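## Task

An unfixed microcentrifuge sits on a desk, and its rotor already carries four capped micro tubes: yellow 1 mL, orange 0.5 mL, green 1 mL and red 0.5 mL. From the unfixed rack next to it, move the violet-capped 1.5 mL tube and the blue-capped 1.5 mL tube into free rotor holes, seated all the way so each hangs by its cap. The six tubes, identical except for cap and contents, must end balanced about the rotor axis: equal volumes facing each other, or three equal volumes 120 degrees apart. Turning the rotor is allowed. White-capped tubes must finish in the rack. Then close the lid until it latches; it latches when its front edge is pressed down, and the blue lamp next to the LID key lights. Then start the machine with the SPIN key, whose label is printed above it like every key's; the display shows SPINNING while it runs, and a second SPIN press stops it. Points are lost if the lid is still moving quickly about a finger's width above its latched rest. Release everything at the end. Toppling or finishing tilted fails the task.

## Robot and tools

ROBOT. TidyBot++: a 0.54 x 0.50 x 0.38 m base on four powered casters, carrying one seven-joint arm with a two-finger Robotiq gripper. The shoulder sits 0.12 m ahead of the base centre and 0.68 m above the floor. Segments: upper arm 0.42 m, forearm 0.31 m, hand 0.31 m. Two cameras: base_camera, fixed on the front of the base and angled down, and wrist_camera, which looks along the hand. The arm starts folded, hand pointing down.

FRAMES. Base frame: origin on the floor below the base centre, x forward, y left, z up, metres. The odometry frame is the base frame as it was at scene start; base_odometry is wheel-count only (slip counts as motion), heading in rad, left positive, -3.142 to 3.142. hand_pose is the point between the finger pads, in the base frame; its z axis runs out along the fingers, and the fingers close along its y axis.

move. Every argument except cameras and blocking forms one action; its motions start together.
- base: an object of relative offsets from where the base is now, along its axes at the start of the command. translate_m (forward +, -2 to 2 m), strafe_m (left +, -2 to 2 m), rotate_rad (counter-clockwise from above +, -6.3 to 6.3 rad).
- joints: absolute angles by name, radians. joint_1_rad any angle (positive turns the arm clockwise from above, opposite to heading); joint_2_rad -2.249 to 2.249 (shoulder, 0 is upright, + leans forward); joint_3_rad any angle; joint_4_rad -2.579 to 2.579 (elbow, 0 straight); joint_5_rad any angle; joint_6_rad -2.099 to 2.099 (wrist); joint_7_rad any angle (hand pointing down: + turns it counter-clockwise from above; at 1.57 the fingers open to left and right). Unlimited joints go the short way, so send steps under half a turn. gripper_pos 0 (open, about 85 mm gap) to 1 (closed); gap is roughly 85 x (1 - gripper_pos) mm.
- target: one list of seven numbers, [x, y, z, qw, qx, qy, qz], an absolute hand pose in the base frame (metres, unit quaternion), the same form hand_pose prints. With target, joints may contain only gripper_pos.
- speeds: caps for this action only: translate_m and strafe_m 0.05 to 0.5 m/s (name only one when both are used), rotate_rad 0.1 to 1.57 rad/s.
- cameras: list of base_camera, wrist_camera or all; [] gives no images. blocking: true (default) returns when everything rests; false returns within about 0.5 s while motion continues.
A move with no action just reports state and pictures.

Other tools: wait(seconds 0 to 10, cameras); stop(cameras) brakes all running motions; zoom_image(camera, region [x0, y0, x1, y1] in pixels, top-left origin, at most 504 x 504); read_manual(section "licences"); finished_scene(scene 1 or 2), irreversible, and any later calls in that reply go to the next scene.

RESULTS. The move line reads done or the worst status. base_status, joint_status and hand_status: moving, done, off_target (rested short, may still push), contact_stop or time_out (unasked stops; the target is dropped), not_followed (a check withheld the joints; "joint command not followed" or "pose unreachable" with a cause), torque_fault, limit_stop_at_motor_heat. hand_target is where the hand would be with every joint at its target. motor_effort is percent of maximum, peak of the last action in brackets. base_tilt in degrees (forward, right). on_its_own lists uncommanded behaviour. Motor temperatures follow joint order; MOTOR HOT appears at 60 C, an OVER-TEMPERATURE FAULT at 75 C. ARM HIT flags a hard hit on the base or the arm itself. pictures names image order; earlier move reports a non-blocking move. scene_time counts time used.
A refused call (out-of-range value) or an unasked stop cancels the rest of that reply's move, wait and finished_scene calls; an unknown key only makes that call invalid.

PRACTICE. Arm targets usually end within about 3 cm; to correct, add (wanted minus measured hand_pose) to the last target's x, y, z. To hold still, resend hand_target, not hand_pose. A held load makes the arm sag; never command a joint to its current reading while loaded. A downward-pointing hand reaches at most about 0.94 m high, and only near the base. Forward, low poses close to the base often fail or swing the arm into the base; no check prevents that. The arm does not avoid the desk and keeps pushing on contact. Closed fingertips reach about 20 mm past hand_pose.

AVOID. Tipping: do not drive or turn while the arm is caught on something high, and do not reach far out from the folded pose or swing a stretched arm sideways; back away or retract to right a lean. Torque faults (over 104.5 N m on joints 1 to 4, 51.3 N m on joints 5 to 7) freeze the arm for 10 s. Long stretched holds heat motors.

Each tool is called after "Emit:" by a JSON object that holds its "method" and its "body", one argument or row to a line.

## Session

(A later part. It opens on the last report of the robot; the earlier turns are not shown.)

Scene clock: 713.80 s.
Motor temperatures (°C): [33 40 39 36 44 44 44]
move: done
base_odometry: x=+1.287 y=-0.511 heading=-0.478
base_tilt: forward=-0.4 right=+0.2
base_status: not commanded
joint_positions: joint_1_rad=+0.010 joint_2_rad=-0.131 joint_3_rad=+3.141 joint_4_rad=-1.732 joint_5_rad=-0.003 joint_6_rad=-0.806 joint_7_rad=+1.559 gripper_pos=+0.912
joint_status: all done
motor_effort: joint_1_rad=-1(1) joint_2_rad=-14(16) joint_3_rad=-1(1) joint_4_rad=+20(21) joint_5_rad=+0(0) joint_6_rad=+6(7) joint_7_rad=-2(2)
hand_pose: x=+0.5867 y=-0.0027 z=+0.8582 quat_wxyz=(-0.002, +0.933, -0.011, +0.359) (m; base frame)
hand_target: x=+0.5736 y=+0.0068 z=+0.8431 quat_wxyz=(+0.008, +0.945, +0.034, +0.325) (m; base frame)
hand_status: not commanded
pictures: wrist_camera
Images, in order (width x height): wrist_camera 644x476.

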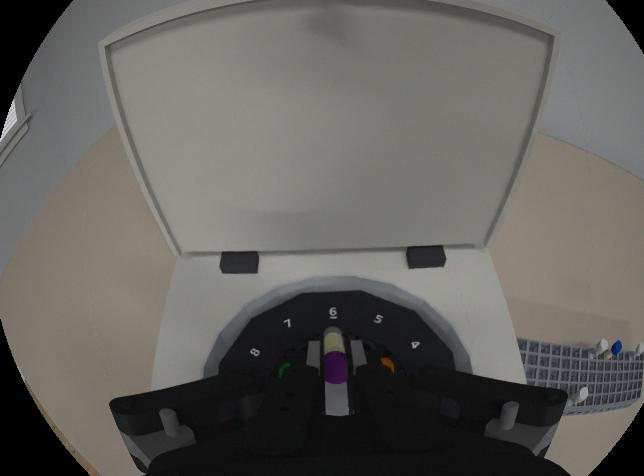

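Emit:
{"method": "move", "body": {
  "joints": {"joint_2_rad": -0.121, "joint_4_rad": -1.726, "joint_6_rad": -0.895},
  "cameras": ["wrist_camera"]
}}

Emit:
{"method": "zoom_image", "body": {
  "camera": "wrist_camera",
  "region": [270, 290, 400, 420]
}}

Scene clock: 717.60 s.
Motor temperatures (°C): [33 40 39 36 44 44 44]
move: done
base_odometry: x=+1.287 y=-0.511 heading=-0.478
base_tilt: forward=-0.4 right=+0.2
base_status: not commanded
joint_positions: joint_1_rad=+0.010 joint_2_rad=-0.131 joint_3_rad=+3.141 joint_4_rad=-1.732 joint_5_rad=-0.003 joint_6_rad=-0.830 joint_7_rad=+1.559 gripper_pos=+0.912
joint_status: all done
motor_effort: joint_1_rad=-1(1) joint_2_rad=-14(14) joint_3_rad=+0(1) joint_4_rad=+20(21) joint_5_rad=+0(0) joint_6_rad=+6(7) joint_7_rad=-1(2)
hand_pose: x=+0.5811 y=-0.0026 z=+0.8533 quat_wxyz=(-0.002, +0.938, -0.011, +0.348) (m; base frame)
hand_target: x=+0.5686 y=+0.0067 z=+0.8394 quat_wxyz=(+0.007, +0.948, +0.034, +0.315) (m; base frame)
hand_status: not commanded
pictures: wrist_camera
Images, in order (width x height): wrist_camera 644x476.

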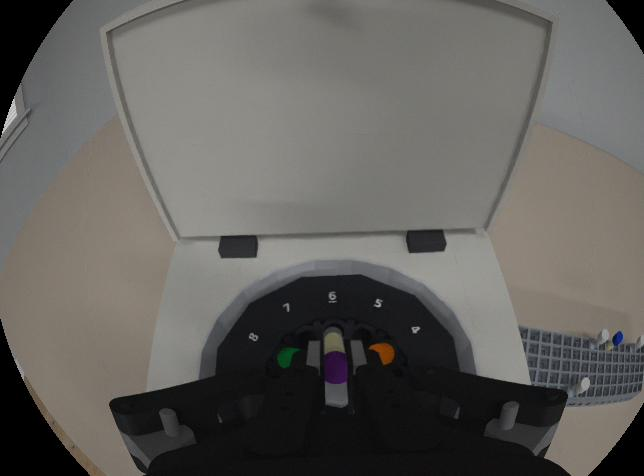

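Scaled by 3.877.

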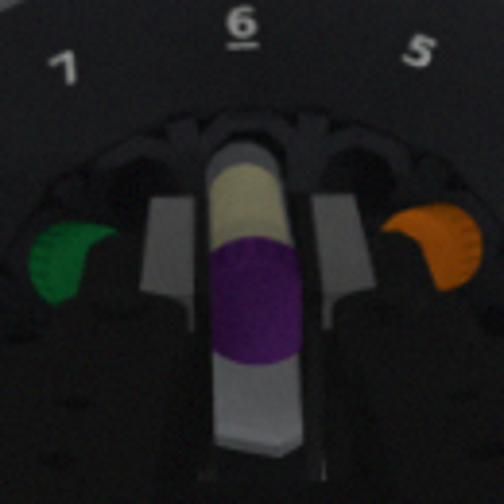

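Emit:
{"method": "move", "body": {
  "joints": {"joint_2_rad": -0.107, "joint_4_rad": -1.720, "joint_6_rad": -0.895},
  "cameras": ["wrist_camera"]
}}

Emit:
{"method": "zoom_image", "body": {
  "camera": "wrist_camera",
  "region": [270, 290, 400, 420]
}}

Scene clock: 735.10 s.
Motor temperatures (°C): [33 40 39 37 44 44 44]
move: done
base_odometry: x=+1.287 y=-0.511 heading=-0.478
base_tilt: forward=-0.4 right=+0.2
base_status: not commanded
joint_positions: joint_1_rad=+0.010 joint_2_rad=-0.120 joint_3_rad=+3.141 joint_4_rad=-1.728 joint_5_rad=-0.003 joint_6_rad=-0.830 joint_7_rad=+1.559 gripper_pos=+0.912
joint_status: all done
motor_effort: joint_1_rad=-1(1) joint_2_rad=-15(16) joint_3_rad=+0(1) joint_4_rad=+20(21) joint_5_rad=+0(1) joint_6_rad=+6(7) joint_7_rad=-1(1)
hand_pose: x=+0.5842 y=-0.0027 z=+0.8505 quat_wxyz=(-0.002, +0.939, -0.011, +0.344) (m; base frame)
hand_target: x=+0.5724 y=+0.0068 z=+0.8360 quat_wxyz=(+0.007, +0.950, +0.034, +0.311) (m; base frame)
hand_status: not commanded
pictures: wrist_camera
Images, in order (width x height): wrist_camera 644x476.

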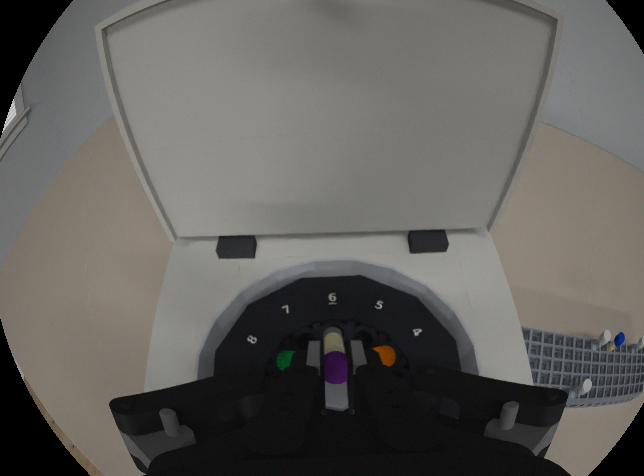

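Scaled by 3.877.

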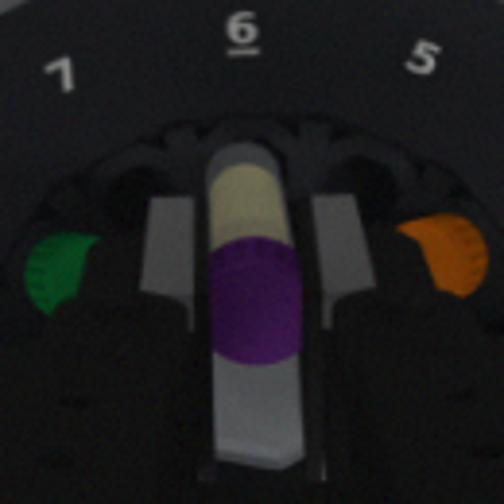

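Emit:
{"method": "zoom_image", "body": {
  "camera": "wrist_camera",
  "region": [300, 308, 370, 360]
}}

Scaled by 7.200.

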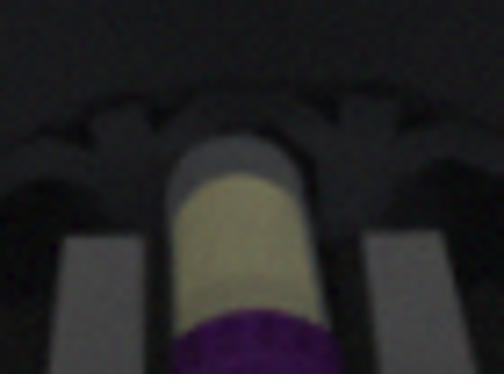

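Emit:
{"method": "move", "body": {
  "joints": {"joint_2_rad": -0.092, "joint_4_rad": -1.713, "joint_6_rad": -0.895},
  "cameras": ["wrist_camera"]
}}

Emit:
{"method": "zoom_image", "body": {
  "camera": "wrist_camera",
  "region": [300, 308, 370, 360]
}}

Scene clock: 742.60 s.
Motor temperatures (°C): [33 40 39 37 44 43 44]
move: done
base_odometry: x=+1.287 y=-0.511 heading=-0.478
base_tilt: forward=-0.4 right=+0.2
base_status: not commanded
joint_positions: joint_1_rad=+0.010 joint_2_rad=-0.105 joint_3_rad=+3.141 joint_4_rad=-1.721 joint_5_rad=-0.003 joint_6_rad=-0.830 joint_7_rad=+1.559 gripper_pos=+0.912
joint_status: all done
motor_effort: joint_1_rad=+0(1) joint_2_rad=-15(16) joint_3_rad=+0(1) joint_4_rad=+20(21) joint_5_rad=+0(0) joint_6_rad=+6(7) joint_7_rad=-1(1)
hand_pose: x=+0.5884 y=-0.0027 z=+0.8471 quat_wxyz=(-0.002, +0.940, -0.011, +0.341) (m; base frame)
hand_target: x=+0.5765 y=+0.0068 z=+0.8327 quat_wxyz=(+0.007, +0.951, +0.034, +0.308) (m; base frame)
hand_status: not commanded
pictures: wrist_camera
Images, in order (width x height): wrist_camera 644x476.

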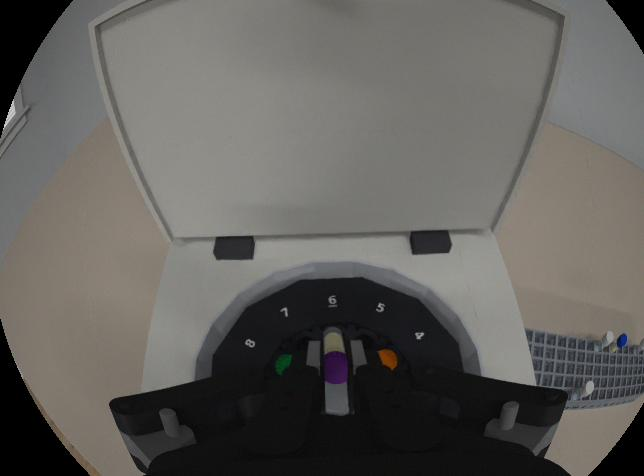

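Scaled by 7.200.

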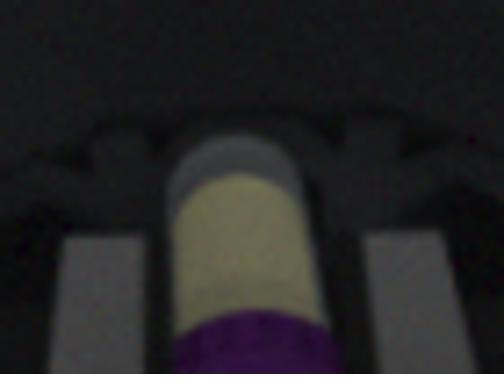

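Emit:
{"method": "move", "body": {
  "joints": {"joint_2_rad": -0.092, "joint_4_rad": -1.713, "joint_6_rad": -0.900},
  "cameras": ["wrist_camera"]
}}

Emit:
{"method": "zoom_image", "body": {
  "camera": "wrist_camera",
  "region": [300, 308, 370, 360]
}}

Scene clock: 749.23 s.
Motor temperatures (°C): [33 40 39 37 44 43 44]
move: done
base_odometry: x=+1.287 y=-0.511 heading=-0.478
base_tilt: forward=-0.4 right=+0.2
base_status: not commanded
joint_positions: joint_1_rad=+0.010 joint_2_rad=-0.105 joint_3_rad=+3.141 joint_4_rad=-1.721 joint_5_rad=-0.003 joint_6_rad=-0.835 joint_7_rad=+1.559 gripper_pos=+0.912
joint_status: all done
motor_effort: joint_1_rad=-1(1) joint_2_rad=-15(15) joint_3_rad=+0(1) joint_4_rad=+20(21) joint_5_rad=+0(0) joint_6_rad=+6(6) joint_7_rad=-1(2)
hand_pose: x=+0.5874 y=-0.0027 z=+0.8462 quat_wxyz=(-0.002, +0.941, -0.011, +0.339) (m; base frame)
hand_target: x=+0.5753 y=+0.0068 z=+0.8318 quat_wxyz=(+0.007, +0.952, +0.034, +0.305) (m; base frame)
hand_status: not commanded
pictures: wrist_camera
Images, in order (width x height): wrist_camera 644x476.

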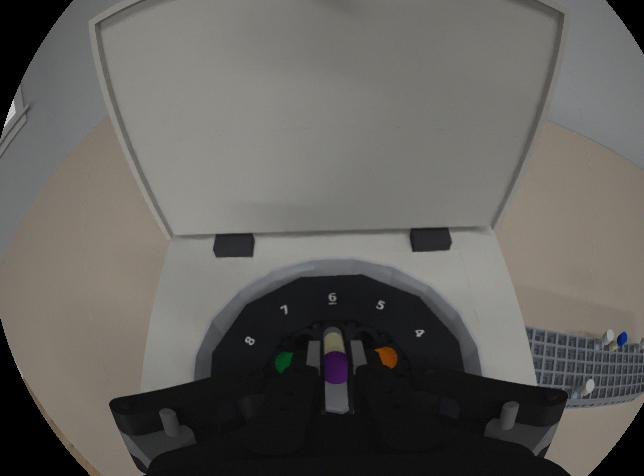

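Scaled by 7.200.

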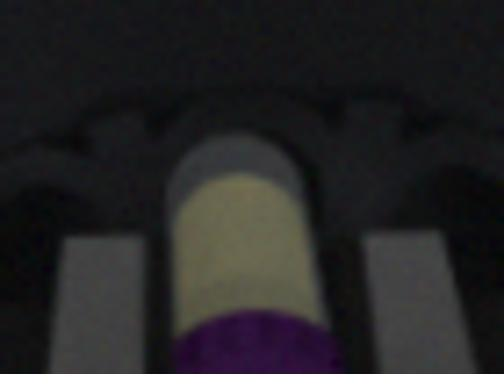

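Emit:
{"method": "move", "body": {
  "joints": {"joint_2_rad": -0.083, "joint_4_rad": -1.710, "joint_6_rad": -0.900},
  "cameras": ["wrist_camera"]
}}

Emit:
{"method": "zoom_image", "body": {
  "camera": "wrist_camera",
  "region": [300, 308, 370, 360]
}}

Scene clock: 753.80 s.
Motor temperatures (°C): [33 40 39 37 44 43 44]
move: done
base_odometry: x=+1.287 y=-0.511 heading=-0.478
base_tilt: forward=-0.4 right=+0.2
base_status: not commanded
joint_positions: joint_1_rad=+0.010 joint_2_rad=-0.097 joint_3_rad=+3.141 joint_4_rad=-1.718 joint_5_rad=-0.003 joint_6_rad=-0.835 joint_7_rad=+1.559 gripper_pos=+0.912
joint_status: all done
motor_effort: joint_1_rad=-1(1) joint_2_rad=-15(16) joint_3_rad=+0(1) joint_4_rad=+20(21) joint_5_rad=+0(0) joint_6_rad=+6(6) joint_7_rad=+0(1)
hand_pose: x=+0.5893 y=-0.0027 z=+0.8437 quat_wxyz=(-0.002, +0.942, -0.011, +0.336) (m; base frame)
hand_target: x=+0.5774 y=+0.0068 z=+0.8291 quat_wxyz=(+0.007, +0.953, +0.034, +0.302) (m; base frame)
hand_status: not commanded
pictures: wrist_camera
Images, in order (width x height): wrist_camera 644x476.

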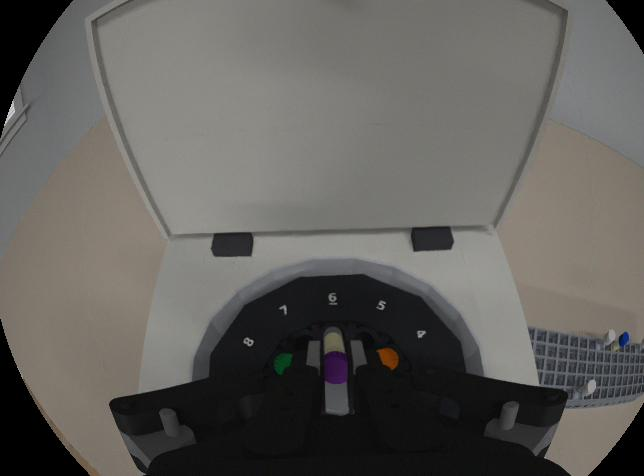

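Scaled by 7.200.

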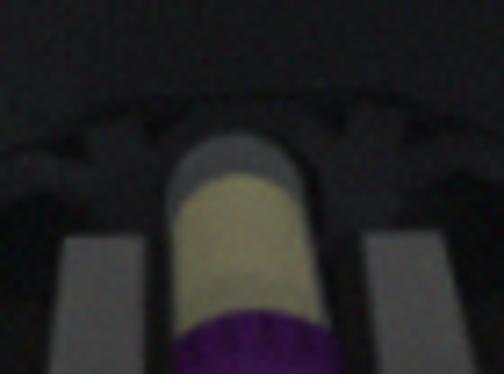

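Emit:
{"method": "move", "body": {
  "joints": {"joint_2_rad": -0.075, "joint_4_rad": -1.706, "joint_6_rad": -0.900},
  "cameras": ["wrist_camera"]
}}

Emit:
{"method": "zoom_image", "body": {
  "camera": "wrist_camera",
  "region": [300, 308, 370, 360]
}}

Scene clock: 756.77 s.
Motor temperatures (°C): [33 40 39 37 44 43 44]
move: done
base_odometry: x=+1.287 y=-0.511 heading=-0.478
base_tilt: forward=-0.4 right=+0.2
base_status: not commanded
joint_positions: joint_1_rad=+0.010 joint_2_rad=-0.095 joint_3_rad=+3.141 joint_4_rad=-1.714 joint_5_rad=-0.003 joint_6_rad=-0.837 joint_7_rad=+1.559 gripper_pos=+0.912
joint_status: all done
motor_effort: joint_1_rad=+0(1) joint_2_rad=-14(15) joint_3_rad=-1(1) joint_4_rad=+20(20) joint_5_rad=+0(0) joint_6_rad=+7(7) joint_7_rad=-1(1)
hand_pose: x=+0.5903 y=-0.0027 z=+0.8446 quat_wxyz=(-0.002, +0.942, -0.011, +0.336) (m; base frame)
hand_target: x=+0.5797 y=+0.0069 z=+0.8274 quat_wxyz=(+0.007, +0.953, +0.034, +0.300) (m; base frame)
hand_status: not commanded
pictures: wrist_camera
Images, in order (width x height): wrist_camera 644x476.

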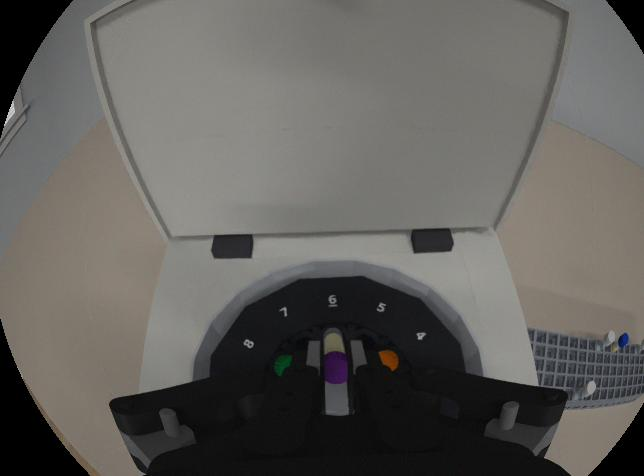

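Scaled by 7.200.

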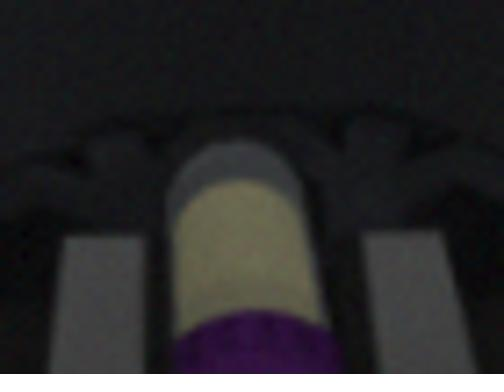

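Emit:
{"method": "zoom_image", "body": {
  "camera": "wrist_camera",
  "region": [280, 305, 390, 375]
}}

Scaled by 4.582.

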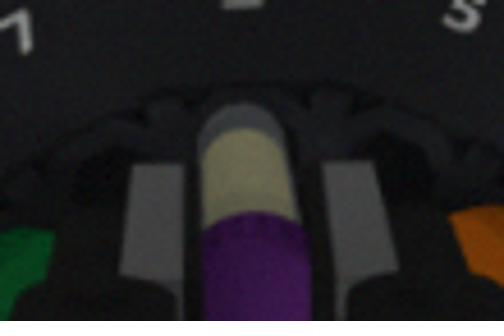

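Emit:
{"method": "move", "body": {
  "joints": {"joint_2_rad": -0.078, "joint_4_rad": -1.706, "joint_6_rad": -0.908},
  "cameras": ["wrist_camera"]
}}

Emit:
{"method": "zoom_image", "body": {
  "camera": "wrist_camera",
  "region": [280, 305, 390, 375]
}}

Scene clock: 774.70 s.
Motor temperatures (°C): [33 40 39 37 44 43 44]
move: done
base_odometry: x=+1.287 y=-0.511 heading=-0.478
base_tilt: forward=-0.4 right=+0.2
base_status: not commanded
joint_positions: joint_1_rad=+0.010 joint_2_rad=-0.093 joint_3_rad=+3.141 joint_4_rad=-1.713 joint_5_rad=-0.003 joint_6_rad=-0.842 joint_7_rad=+1.559 gripper_pos=+0.912
joint_status: all done
motor_effort: joint_1_rad=-1(1) joint_2_rad=-15(16) joint_3_rad=+0(1) joint_4_rad=+20(20) joint_5_rad=+0(0) joint_6_rad=+6(6) joint_7_rad=-1(1)
hand_pose: x=+0.5896 y=-0.0027 z=+0.8433 quat_wxyz=(-0.002, +0.943, -0.011, +0.333) (m; base frame)
hand_target: x=+0.5772 y=+0.0068 z=+0.8274 quat_wxyz=(+0.007, +0.954, +0.034, +0.298) (m; base frame)
hand_status: not commanded
pictures: wrist_camera
Images, in order (width x height): wrist_camera 644x476.

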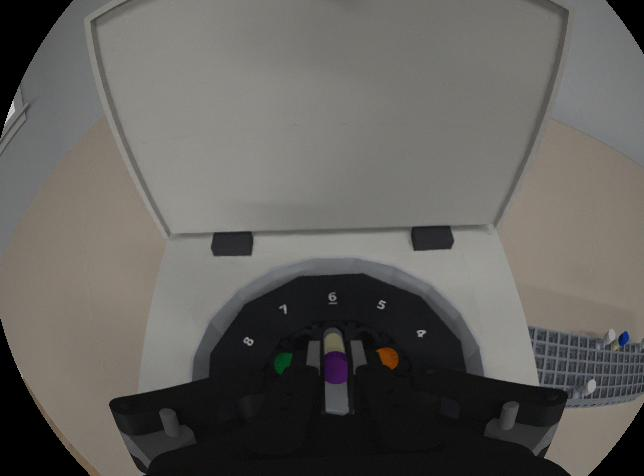

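Scaled by 4.582.

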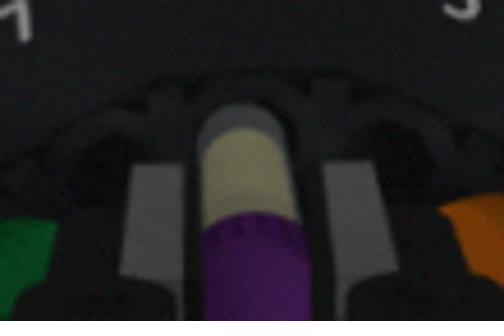

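Emit:
{"method": "move", "body": {
  "joints": {"joint_2_rad": -0.070, "joint_4_rad": -1.702, "joint_6_rad": -0.910},
  "cameras": ["wrist_camera"]
}}

Emit:
{"method": "zoom_image", "body": {
  "camera": "wrist_camera",
  "region": [280, 305, 390, 375]
}}

Scene clock: 779.93 s.
Motor temperatures (°C): [33 40 39 37 44 43 44]
move: done
base_odometry: x=+1.287 y=-0.511 heading=-0.478
base_tilt: forward=-0.4 right=+0.2
base_status: not commanded
joint_positions: joint_1_rad=+0.010 joint_2_rad=-0.085 joint_3_rad=+3.141 joint_4_rad=-1.709 joint_5_rad=-0.003 joint_6_rad=-0.844 joint_7_rad=+1.559 gripper_pos=+0.912
joint_status: all done
motor_effort: joint_1_rad=-1(1) joint_2_rad=-15(16) joint_3_rad=-1(1) joint_4_rad=+20(20) joint_5_rad=+0(1) joint_6_rad=+6(7) joint_7_rad=-1(1)
hand_pose: x=+0.5913 y=-0.0027 z=+0.8409 quat_wxyz=(-0.002, +0.944, -0.011, +0.330) (m; base frame)
hand_target: x=+0.5790 y=+0.0069 z=+0.8253 quat_wxyz=(+0.007, +0.955, +0.034, +0.295) (m; base frame)
hand_status: not commanded
pictures: wrist_camera
Images, in order (width x height): wrist_camera 644x476.

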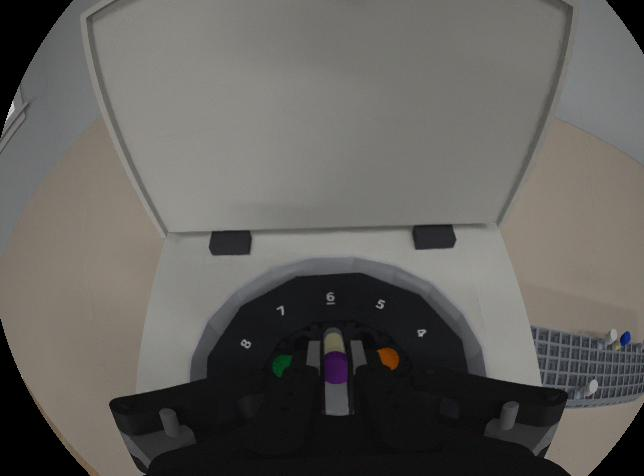

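Scaled by 4.582.

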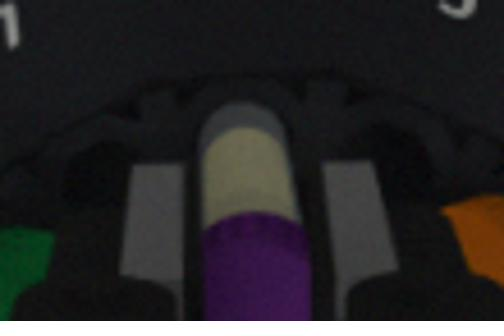

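Emit:
{"method": "move", "body": {
  "joints": {"joint_2_rad": -0.059, "joint_4_rad": -1.697, "joint_6_rad": -0.911},
  "cameras": ["wrist_camera"]
}}

Emit:
{"method": "zoom_image", "body": {
  "camera": "wrist_camera",
  "region": [280, 305, 390, 375]
}}

Scene clock: 784.07 s.
Motor temperatures (°C): [33 40 39 37 44 43 44]
move: done
base_odometry: x=+1.287 y=-0.511 heading=-0.478
base_tilt: forward=-0.4 right=+0.2
base_status: not commanded
joint_positions: joint_1_rad=+0.010 joint_2_rad=-0.074 joint_3_rad=+3.141 joint_4_rad=-1.704 joint_5_rad=-0.003 joint_6_rad=-0.845 joint_7_rad=+1.559 gripper_pos=+0.912
joint_status: all done
motor_effort: joint_1_rad=-1(1) joint_2_rad=-16(17) joint_3_rad=+0(1) joint_4_rad=+19(20) joint_5_rad=+0(0) joint_6_rad=+5(6) joint_7_rad=-1(1)
hand_pose: x=+0.5941 y=-0.0028 z=+0.8383 quat_wxyz=(-0.002, +0.945, -0.011, +0.327) (m; base frame)
hand_target: x=+0.5817 y=+0.0069 z=+0.8225 quat_wxyz=(+0.007, +0.956, +0.034, +0.292) (m; base frame)
hand_status: not commanded
pictures: wrist_camera
Images, in order (width x height): wrist_camera 644x476.

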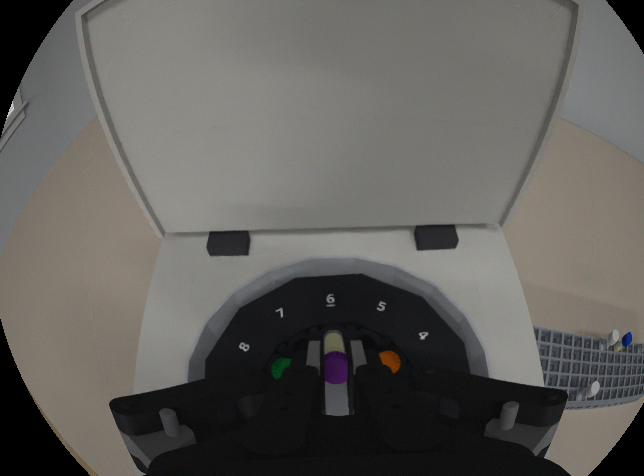

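Scaled by 4.582.

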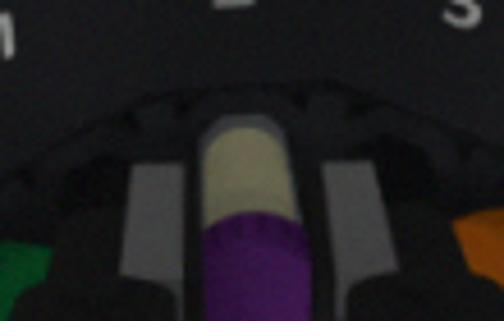

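Emit:
{"method": "move", "body": {
  "joints": {"joint_2_rad": -0.046, "joint_4_rad": -1.692, "joint_6_rad": -0.911},
  "cameras": ["wrist_camera"]
}}

Emit:
{"method": "zoom_image", "body": {
  "camera": "wrist_camera",
  "region": [280, 305, 390, 375]
}}

Scene clock: 790.17 s.
Motor temperatures (°C): [33 40 39 37 44 43 44]
move: done
base_odometry: x=+1.287 y=-0.511 heading=-0.478
base_tilt: forward=-0.4 right=+0.2
base_status: not commanded
joint_positions: joint_1_rad=+0.010 joint_2_rad=-0.062 joint_3_rad=+3.141 joint_4_rad=-1.698 joint_5_rad=-0.003 joint_6_rad=-0.845 joint_7_rad=+1.559 gripper_pos=+0.912
joint_status: all done
motor_effort: joint_1_rad=-1(1) joint_2_rad=-16(17) joint_3_rad=+0(0) joint_4_rad=+20(20) joint_5_rad=+0(1) joint_6_rad=+5(6) joint_7_rad=-1(1)
hand_pose: x=+0.5976 y=-0.0028 z=+0.8353 quat_wxyz=(-0.002, +0.946, -0.011, +0.324) (m; base frame)
hand_target: x=+0.5849 y=+0.0069 z=+0.8189 quat_wxyz=(+0.007, +0.957, +0.034, +0.288) (m; base frame)
hand_status: not commanded
pictures: wrist_camera
Images, in order (width x height): wrist_camera 644x476.

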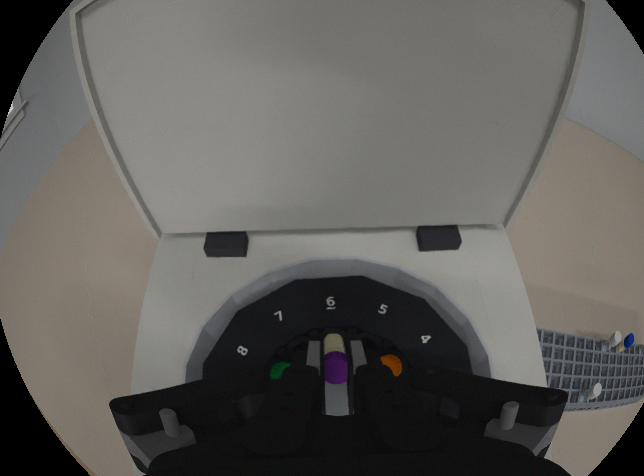

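Scaled by 4.582.

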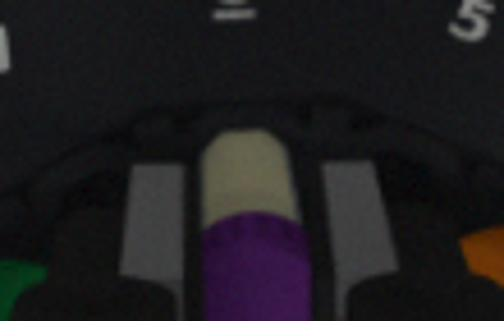

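Emit:
{"method": "move", "body": {
  "joints": {"joint_2_rad": -0.030, "joint_4_rad": -1.686, "joint_6_rad": -0.911},
  "cameras": ["wrist_camera"]
}}

Emit:
{"method": "zoom_image", "body": {
  "camera": "wrist_camera",
  "region": [280, 305, 390, 375]
}}

Scene clock: 807.53 s.
Motor temperatures (°C): [33 40 39 37 44 43 44]
move: done
base_odometry: x=+1.287 y=-0.511 heading=-0.478
base_tilt: forward=-0.4 right=+0.2
base_status: not commanded
joint_positions: joint_1_rad=+0.010 joint_2_rad=-0.048 joint_3_rad=+3.141 joint_4_rad=-1.691 joint_5_rad=-0.003 joint_6_rad=-0.846 joint_7_rad=+1.559 gripper_pos=+0.912
joint_status: all done
motor_effort: joint_1_rad=+0(1) joint_2_rad=-16(17) joint_3_rad=+0(1) joint_4_rad=+19(20) joint_5_rad=+0(1) joint_6_rad=+5(6) joint_7_rad=-1(1)
hand_pose: x=+0.6014 y=-0.0028 z=+0.8322 quat_wxyz=(-0.002, +0.947, -0.011, +0.321) (m; base frame)
hand_target: x=+0.5887 y=+0.0070 z=+0.8143 quat_wxyz=(+0.007, +0.958, +0.034, +0.283) (m; base frame)
hand_status: not commanded
pictures: wrist_camera
Images, in order (width x height): wrist_camera 644x476.

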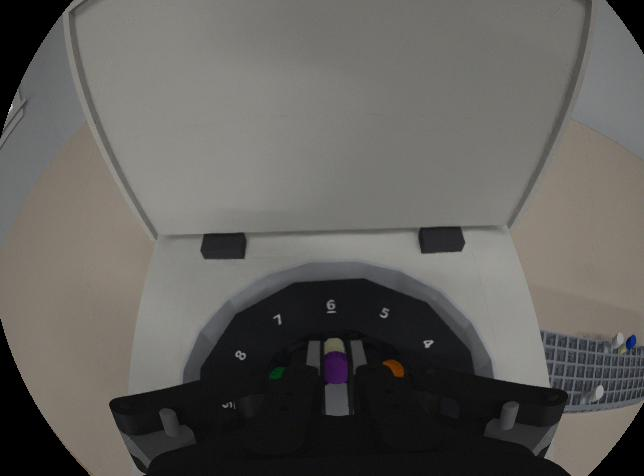

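Scaled by 4.582.

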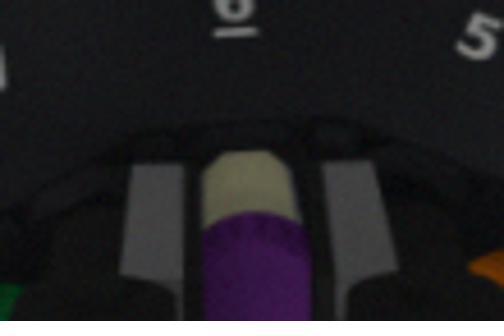

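Emit:
{"method": "move", "body": {
  "joints": {"joint_2_rad": -0.014, "joint_4_rad": -1.680, "joint_6_rad": -0.911},
  "cameras": ["wrist_camera"]
}}

Emit:
{"method": "zoom_image", "body": {
  "camera": "wrist_camera",
  "region": [280, 305, 390, 375]
}}

Scene clock: 810.40 s.
Motor temperatures (°C): [33 40 39 37 44 43 44]
move: done
base_odometry: x=+1.287 y=-0.511 heading=-0.478
base_tilt: forward=-0.4 right=+0.2
base_status: not commanded
joint_positions: joint_1_rad=+0.010 joint_2_rad=-0.038 joint_3_rad=+3.141 joint_4_rad=-1.686 joint_5_rad=-0.003 joint_6_rad=-0.848 joint_7_rad=+1.559 gripper_pos=+0.912
joint_status: all done
motor_effort: joint_1_rad=-1(1) joint_2_rad=-15(17) joint_3_rad=+0(1) joint_4_rad=+19(20) joint_5_rad=+0(0) joint_6_rad=+6(6) joint_7_rad=-1(1)
hand_pose: x=+0.6040 y=-0.0028 z=+0.8294 quat_wxyz=(-0.002, +0.948, -0.011, +0.317) (m; base frame)
hand_target: x=+0.5926 y=+0.0070 z=+0.8097 quat_wxyz=(+0.007, +0.960, +0.034, +0.278) (m; base frame)
hand_status: not commanded
pictures: wrist_camera
Images, in order (width x height): wrist_camera 644x476.

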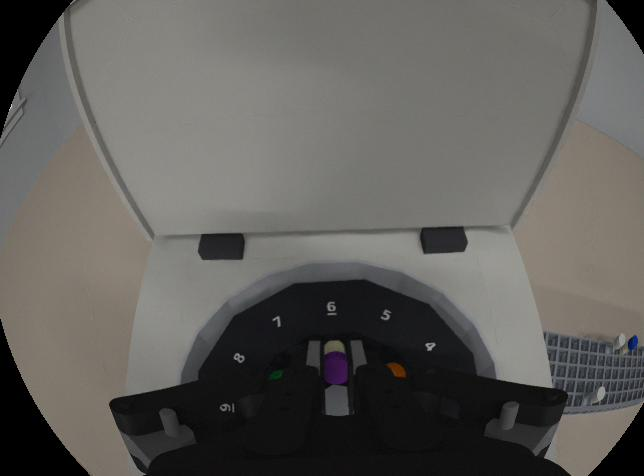

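Scaled by 4.582.

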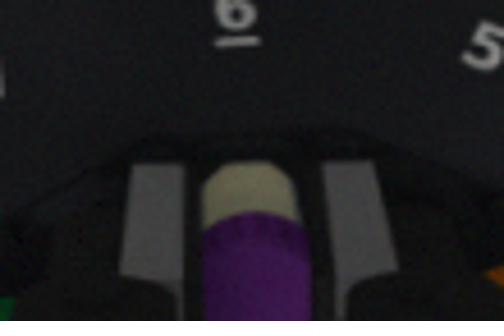

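Emit:
{"method": "move", "body": {
  "joints": {"gripper_pos": 0.84},
  "cameras": ["wrist_camera"]
}}

Emit:
{"method": "zoom_image", "body": {
  "camera": "wrist_camera",
  "region": [280, 305, 390, 415]
}}

Scene clock: 815.37 s.
Motor temperatures (°C): [33 40 39 37 44 43 44]
move: done
base_odometry: x=+1.287 y=-0.511 heading=-0.478
base_tilt: forward=-0.4 right=+0.2
base_status: not commanded
joint_positions: joint_1_rad=+0.009 joint_2_rad=-0.035 joint_3_rad=+3.141 joint_4_rad=-1.682 joint_5_rad=-0.003 joint_6_rad=-0.848 joint_7_rad=+1.559 gripper_pos=+0.840
joint_status: all done
motor_effort: joint_1_rad=+0(2) joint_2_rad=-16(17) joint_3_rad=+0(2) joint_4_rad=+20(20) joint_5_rad=+0(1) joint_6_rad=+6(6) joint_7_rad=+0(2)
hand_pose: x=+0.6052 y=-0.0024 z=+0.8296 quat_wxyz=(-0.002, +0.948, -0.010, +0.317) (m; base frame)
hand_target: x=+0.5926 y=+0.0070 z=+0.8097 quat_wxyz=(+0.007, +0.960, +0.034, +0.278) (m; base frame)
hand_status: not commanded
pictures: wrist_camera
Images, in order (width x height): wrist_camera 644x476.

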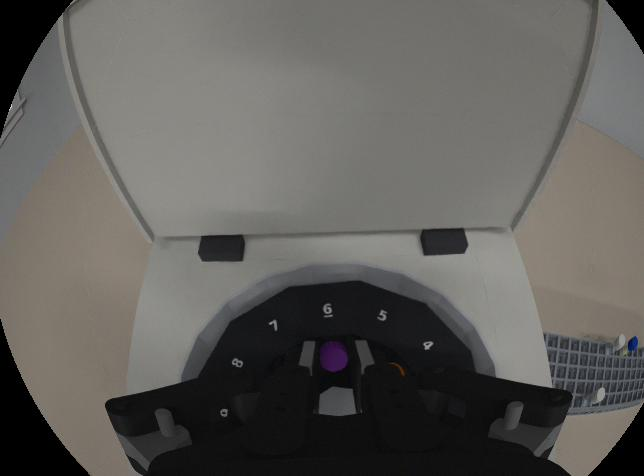

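Scaled by 4.582.

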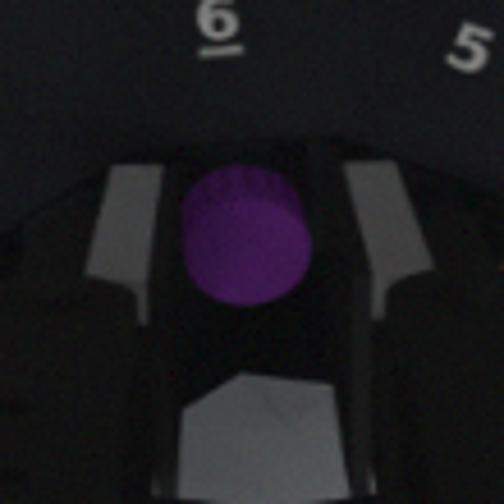

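Emit:
{"method": "move", "body": {
  "joints": {"gripper_pos": 0.75},
  "cameras": []
}}

Emit:
{"method": "move", "body": {
  "joints": {"joint_2_rad": -0.17, "joint_4_rad": -1.755, "joint_6_rad": -0.88},
  "cameras": ["wrist_camera"]
}}

Emit:
{"method": "zoom_image", "body": {
  "camera": "wrist_camera",
  "region": [240, 285, 430, 425]
}}

Scene clock: 819.87 s.
Motor temperatures (°C): [33 40 39 37 44 43 44]
move: done
base_odometry: x=+1.287 y=-0.511 heading=-0.478
base_tilt: forward=-0.4 right=+0.2
base_status: not commanded
joint_positions: joint_1_rad=+0.004 joint_2_rad=-0.034 joint_3_rad=+3.141 joint_4_rad=-1.678 joint_5_rad=-0.003 joint_6_rad=-0.848 joint_7_rad=+1.559 gripper_pos=+0.750
joint_status: all done
motor_effort: joint_1_rad=+0(2) joint_2_rad=-15(16) joint_3_rad=+0(2) joint_4_rad=+19(19) joint_5_rad=+1(2) joint_6_rad=+6(6) joint_7_rad=+0(1)
hand_pose: x=+0.6064 y=+0.0001 z=+0.8315 quat_wxyz=(-0.002, +0.948, -0.008, +0.319) (m; base frame)
hand_target: x=+0.5926 y=+0.0070 z=+0.8097 quat_wxyz=(+0.007, +0.960, +0.034, +0.278) (m; base frame)
hand_status: not commanded
pictures: none
No camera images: "cameras" was empty.

Scene clock: 820.97 s.
Motor temperatures (°C): [33 40 39 37 44 43 44]
move: done
base_odometry: x=+1.287 y=-0.511 heading=-0.478
base_tilt: forward=-0.4 right=+0.2
base_status: not commanded
joint_positions: joint_1_rad=+0.004 joint_2_rad=-0.162 joint_3_rad=+3.141 joint_4_rad=-1.738 joint_5_rad=-0.003 joint_6_rad=-0.848 joint_7_rad=+1.559 gripper_pos=+0.750
joint_status: all done
motor_effort: joint_1_rad=-1(2) joint_2_rad=-14(20) joint_3_rad=+0(1) joint_4_rad=+21(21) joint_5_rad=+0(1) joint_6_rad=+6(7) joint_7_rad=-1(1)
hand_pose: x=+0.5702 y=+0.0002 z=+0.8607 quat_wxyz=(-0.003, +0.936, -0.008, +0.351) (m; base frame)
hand_target: x=+0.5570 y=+0.0066 z=+0.8493 quat_wxyz=(+0.008, +0.943, +0.034, +0.332) (m; base frame)
hand_status: not commanded
pictures: wrist_camera
Images, in order (width x height): wrist_camera 644x476.

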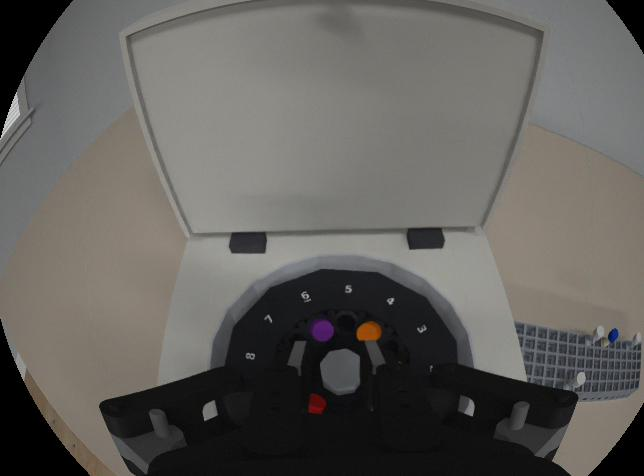

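Scaled by 2.653.

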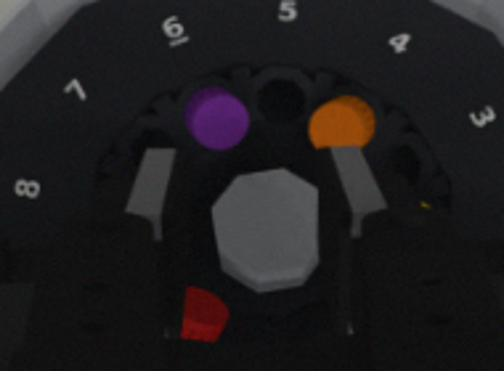

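Emit:
{"method": "move", "body": {
  "joints": {"joint_2_rad": 0.29, "joint_4_rad": -0.860, "joint_6_rad": -2.03, "joint_7_rad": -1.57, "gripper_pos": 1.0},
  "cameras": ["wrist_camera"]
}}

Scene clock: 844.80 s.
Motor temperatures (°C): [33 40 39 37 44 43 44]
move: done
base_odometry: x=+1.287 y=-0.511 heading=-0.478
base_tilt: forward=-0.4 right=+0.2
base_status: not commanded
joint_positions: joint_1_rad=+0.004 joint_2_rad=+0.278 joint_3_rad=+3.141 joint_4_rad=-0.871 joint_5_rad=-0.003 joint_6_rad=-1.962 joint_7_rad=-1.486 gripper_pos=+0.999
joint_status: all done
motor_effort: joint_1_rad=-1(1) joint_2_rad=-24(24) joint_3_rad=+0(1) joint_4_rad=+15(22) joint_5_rad=+0(1) joint_6_rad=+0(7) joint_7_rad=-1(2)
hand_pose: x=+0.5306 y=+0.0005 z=+0.9041 quat_wxyz=(-0.015, +0.041, -0.999, -0.001) (m; base frame)
hand_target: x=+0.5143 y=+0.0061 z=+0.9023 quat_wxyz=(+0.019, +0.006, -1.000, +0.000) (m; base frame)
hand_status: not commanded
pictures: wrist_camera
Images, in order (width x height): wrist_camera 644x476.

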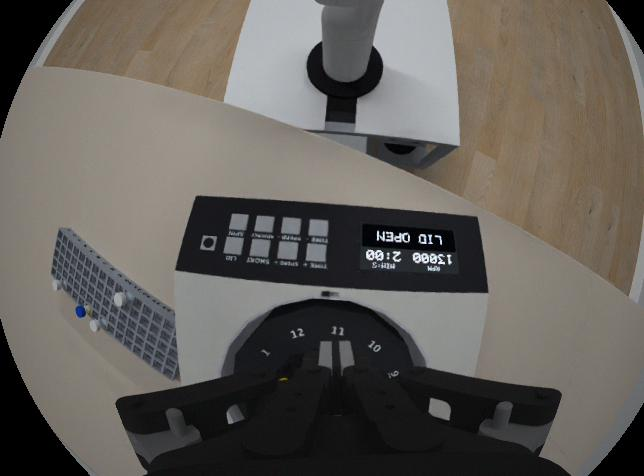

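Emit:
{"method": "move", "body": {
  "joints": {"joint_1_rad": 0.058, "joint_2_rad": 0.370, "joint_4_rad": -0.955, "joint_6_rad": -1.79, "joint_7_rad": -1.65},
  "cameras": ["wrist_camera"]
}}

Emit:
{"method": "zoom_image", "body": {
  "camera": "wrist_camera",
  "region": [220, 270, 450, 440]
}}

Scene clock: 865.27 s.
Motor temperatures (°C): [33 40 39 37 44 43 44]
move: done
base_odometry: x=+1.287 y=-0.511 heading=-0.478
base_tilt: forward=-0.4 right=+0.2
base_status: not commanded
joint_positions: joint_1_rad=+0.042 joint_2_rad=+0.378 joint_3_rad=+3.141 joint_4_rad=-0.943 joint_5_rad=-0.003 joint_6_rad=-1.838 joint_7_rad=-1.568 gripper_pos=+0.999
joint_status: all done
motor_effort: joint_1_rad=-1(2) joint_2_rad=-28(32) joint_3_rad=-1(2) joint_4_rad=+16(18) joint_5_rad=+0(1) joint_6_rad=+0(2) joint_7_rad=-1(2)
hand_pose: x=+0.5730 y=-0.0169 z=+0.8394 quat_wxyz=(+0.009, -0.019, -1.000, -0.002) (m; base frame)
hand_target: x=+0.5836 y=-0.0256 z=+0.8394 quat_wxyz=(-0.013, -0.069, -0.998, +0.000) (m; base frame)
hand_status: not commanded
pictures: wrist_camera
Images, in order (width x height): wrist_camera 644x476.

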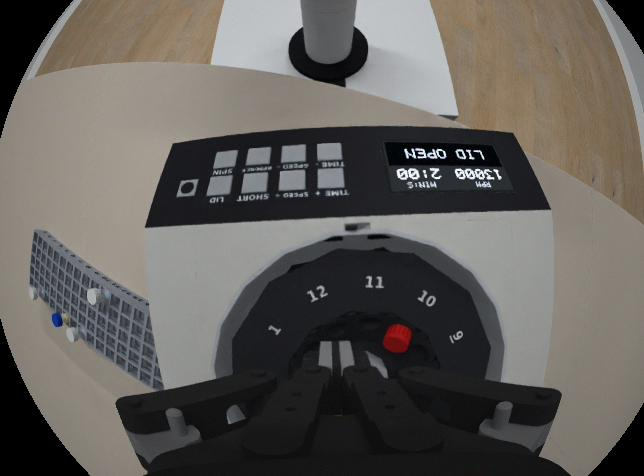

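Scaled by 2.191.

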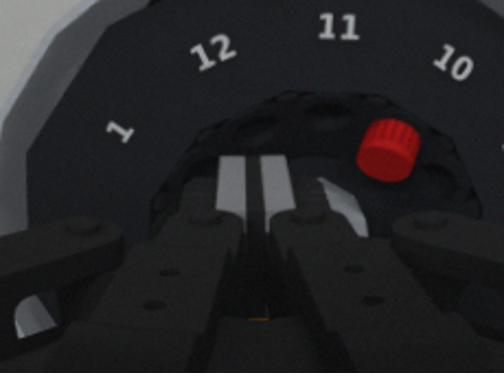

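Emit:
{"method": "move", "body": {
  "joints": {"joint_1_rad": 0.086, "joint_2_rad": 0.398, "joint_4_rad": -0.889},
  "cameras": ["wrist_camera"]
}}

Emit:
{"method": "zoom_image", "body": {
  "camera": "wrist_camera",
  "region": [220, 270, 450, 440]
}}

Scene clock: 879.40 s.
Motor temperatures (°C): [33 40 39 37 44 43 44]
move: done
base_odometry: x=+1.287 y=-0.511 heading=-0.478
base_tilt: forward=-0.4 right=+0.2
base_status: not commanded
joint_positions: joint_1_rad=+0.066 joint_2_rad=+0.388 joint_3_rad=+3.141 joint_4_rad=-0.894 joint_5_rad=-0.003 joint_6_rad=-1.838 joint_7_rad=-1.569 gripper_pos=+0.999
joint_status: all done
motor_effort: joint_1_rad=+0(1) joint_2_rad=-28(29) joint_3_rad=+0(2) joint_4_rad=+16(17) joint_5_rad=+0(0) joint_6_rad=+0(0) joint_7_rad=-1(2)
hand_pose: x=+0.5854 y=-0.0287 z=+0.8496 quat_wxyz=(-0.011, -0.032, -0.999, -0.001) (m; base frame)
hand_target: x=+0.6023 y=-0.0403 z=+0.8471 quat_wxyz=(-0.032, -0.082, -0.996, +0.000) (m; base frame)
hand_status: not commanded
pictures: wrist_camera
Images, in order (width x height): wrist_camera 644x476.

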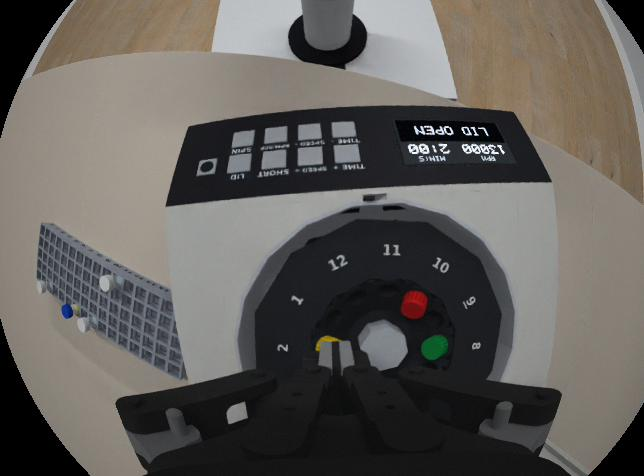

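Scaled by 2.191.

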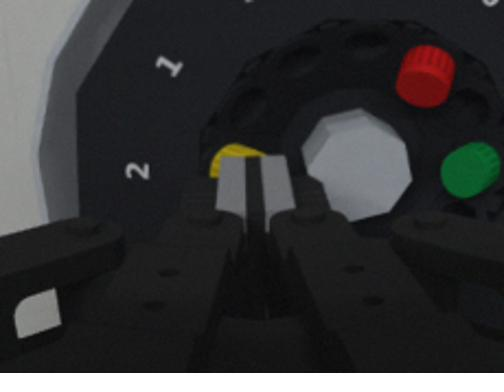

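Emit:
{"method": "move", "body": {
  "joints": {"joint_1_rad": 0.030, "joint_2_rad": 0.372, "joint_4_rad": -0.966},
  "cameras": ["wrist_camera"]
}}

Emit:
{"method": "zoom_image", "body": {
  "camera": "wrist_camera",
  "region": [220, 270, 450, 440]
}}

Scene clock: 885.63 s.
Motor temperatures (°C): [33 40 39 37 44 43 44]
move: done
base_odometry: x=+1.287 y=-0.511 heading=-0.478
base_tilt: forward=-0.4 right=+0.2
base_status: not commanded
joint_positions: joint_1_rad=+0.045 joint_2_rad=+0.386 joint_3_rad=+3.141 joint_4_rad=-0.954 joint_5_rad=-0.003 joint_6_rad=-1.838 joint_7_rad=-1.569 gripper_pos=+0.999
joint_status: all done
motor_effort: joint_1_rad=+0(2) joint_2_rad=-29(30) joint_3_rad=-1(1) joint_4_rad=+16(17) joint_5_rad=+0(1) joint_6_rad=-1(1) joint_7_rad=+0(1)
hand_pose: x=+0.5717 y=-0.0179 z=+0.8323 quat_wxyz=(+0.018, -0.021, -1.000, -0.002) (m; base frame)
hand_target: x=+0.5819 y=-0.0125 z=+0.8350 quat_wxyz=(-0.007, -0.055, -0.998, +0.000) (m; base frame)
hand_status: not commanded
pictures: wrist_camera
Images, in order (width x height): wrist_camera 644x476.

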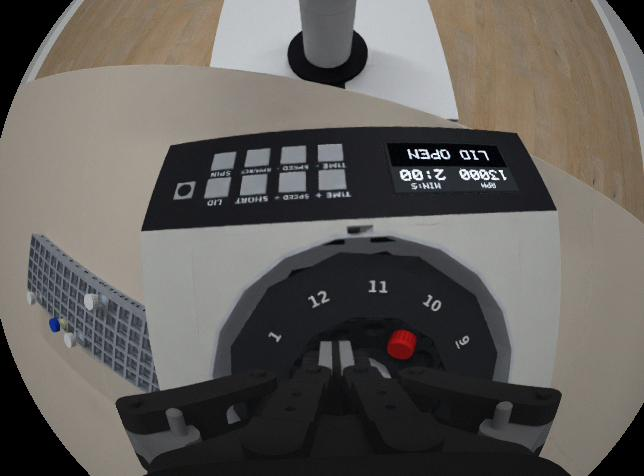

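Scaled by 2.191.

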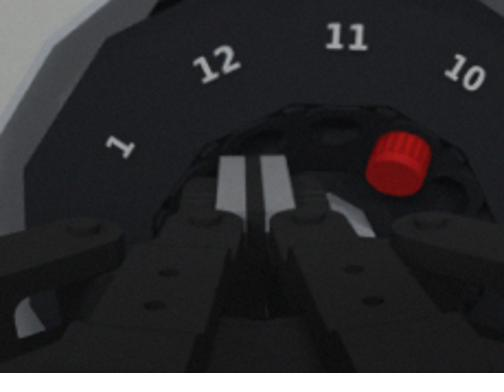

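Emit:
{"method": "move", "body": {
  "joints": {"joint_1_rad": 0.090, "joint_2_rad": 0.426, "joint_4_rad": -0.897},
  "cameras": ["wrist_camera"]
}}

Emit:
{"method": "zoom_image", "body": {
  "camera": "wrist_camera",
  "region": [220, 270, 450, 440]
}}

Scene clock: 891.40 s.
Motor temperatures (°C): [33 40 39 37 44 43 44]
move: done
base_odometry: x=+1.287 y=-0.511 heading=-0.478
base_tilt: forward=-0.4 right=+0.2
base_status: not commanded
joint_positions: joint_1_rad=+0.064 joint_2_rad=+0.410 joint_3_rad=+3.141 joint_4_rad=-0.899 joint_5_rad=-0.003 joint_6_rad=-1.838 joint_7_rad=-1.569 gripper_pos=+0.999
joint_status: all done
motor_effort: joint_1_rad=+0(3) joint_2_rad=-28(29) joint_3_rad=-1(3) joint_4_rad=+15(17) joint_5_rad=+1(6) joint_6_rad=+0(1) joint_7_rad=-2(2)
hand_pose: x=+0.5879 y=-0.0274 z=+0.8379 quat_wxyz=(+0.003, -0.030, -1.000, -0.002) (m; base frame)
hand_target: x=+0.6047 y=-0.0425 z=+0.8309 quat_wxyz=(-0.014, -0.084, -0.996, +0.000) (m; base frame)
hand_status: not commanded
pictures: wrist_camera
Images, in order (width x height): wrist_camera 644x476.

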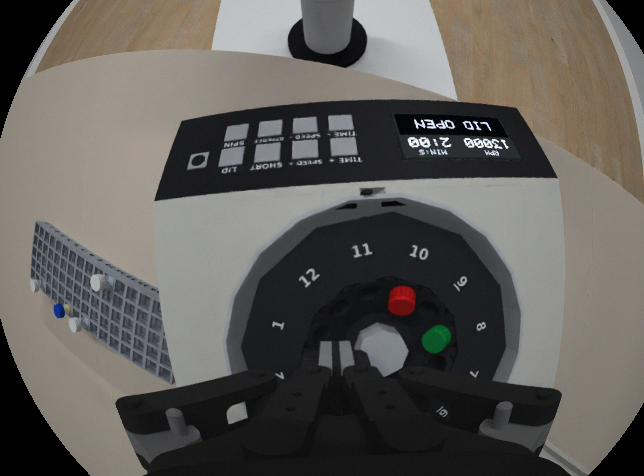

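Scaled by 2.191.

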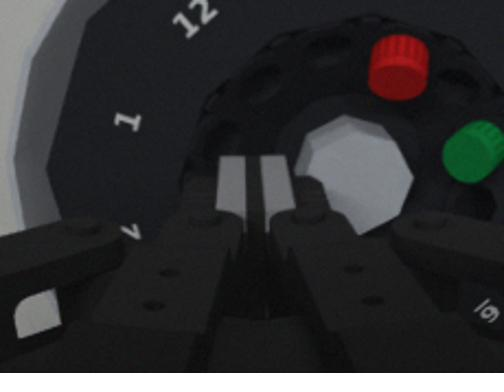

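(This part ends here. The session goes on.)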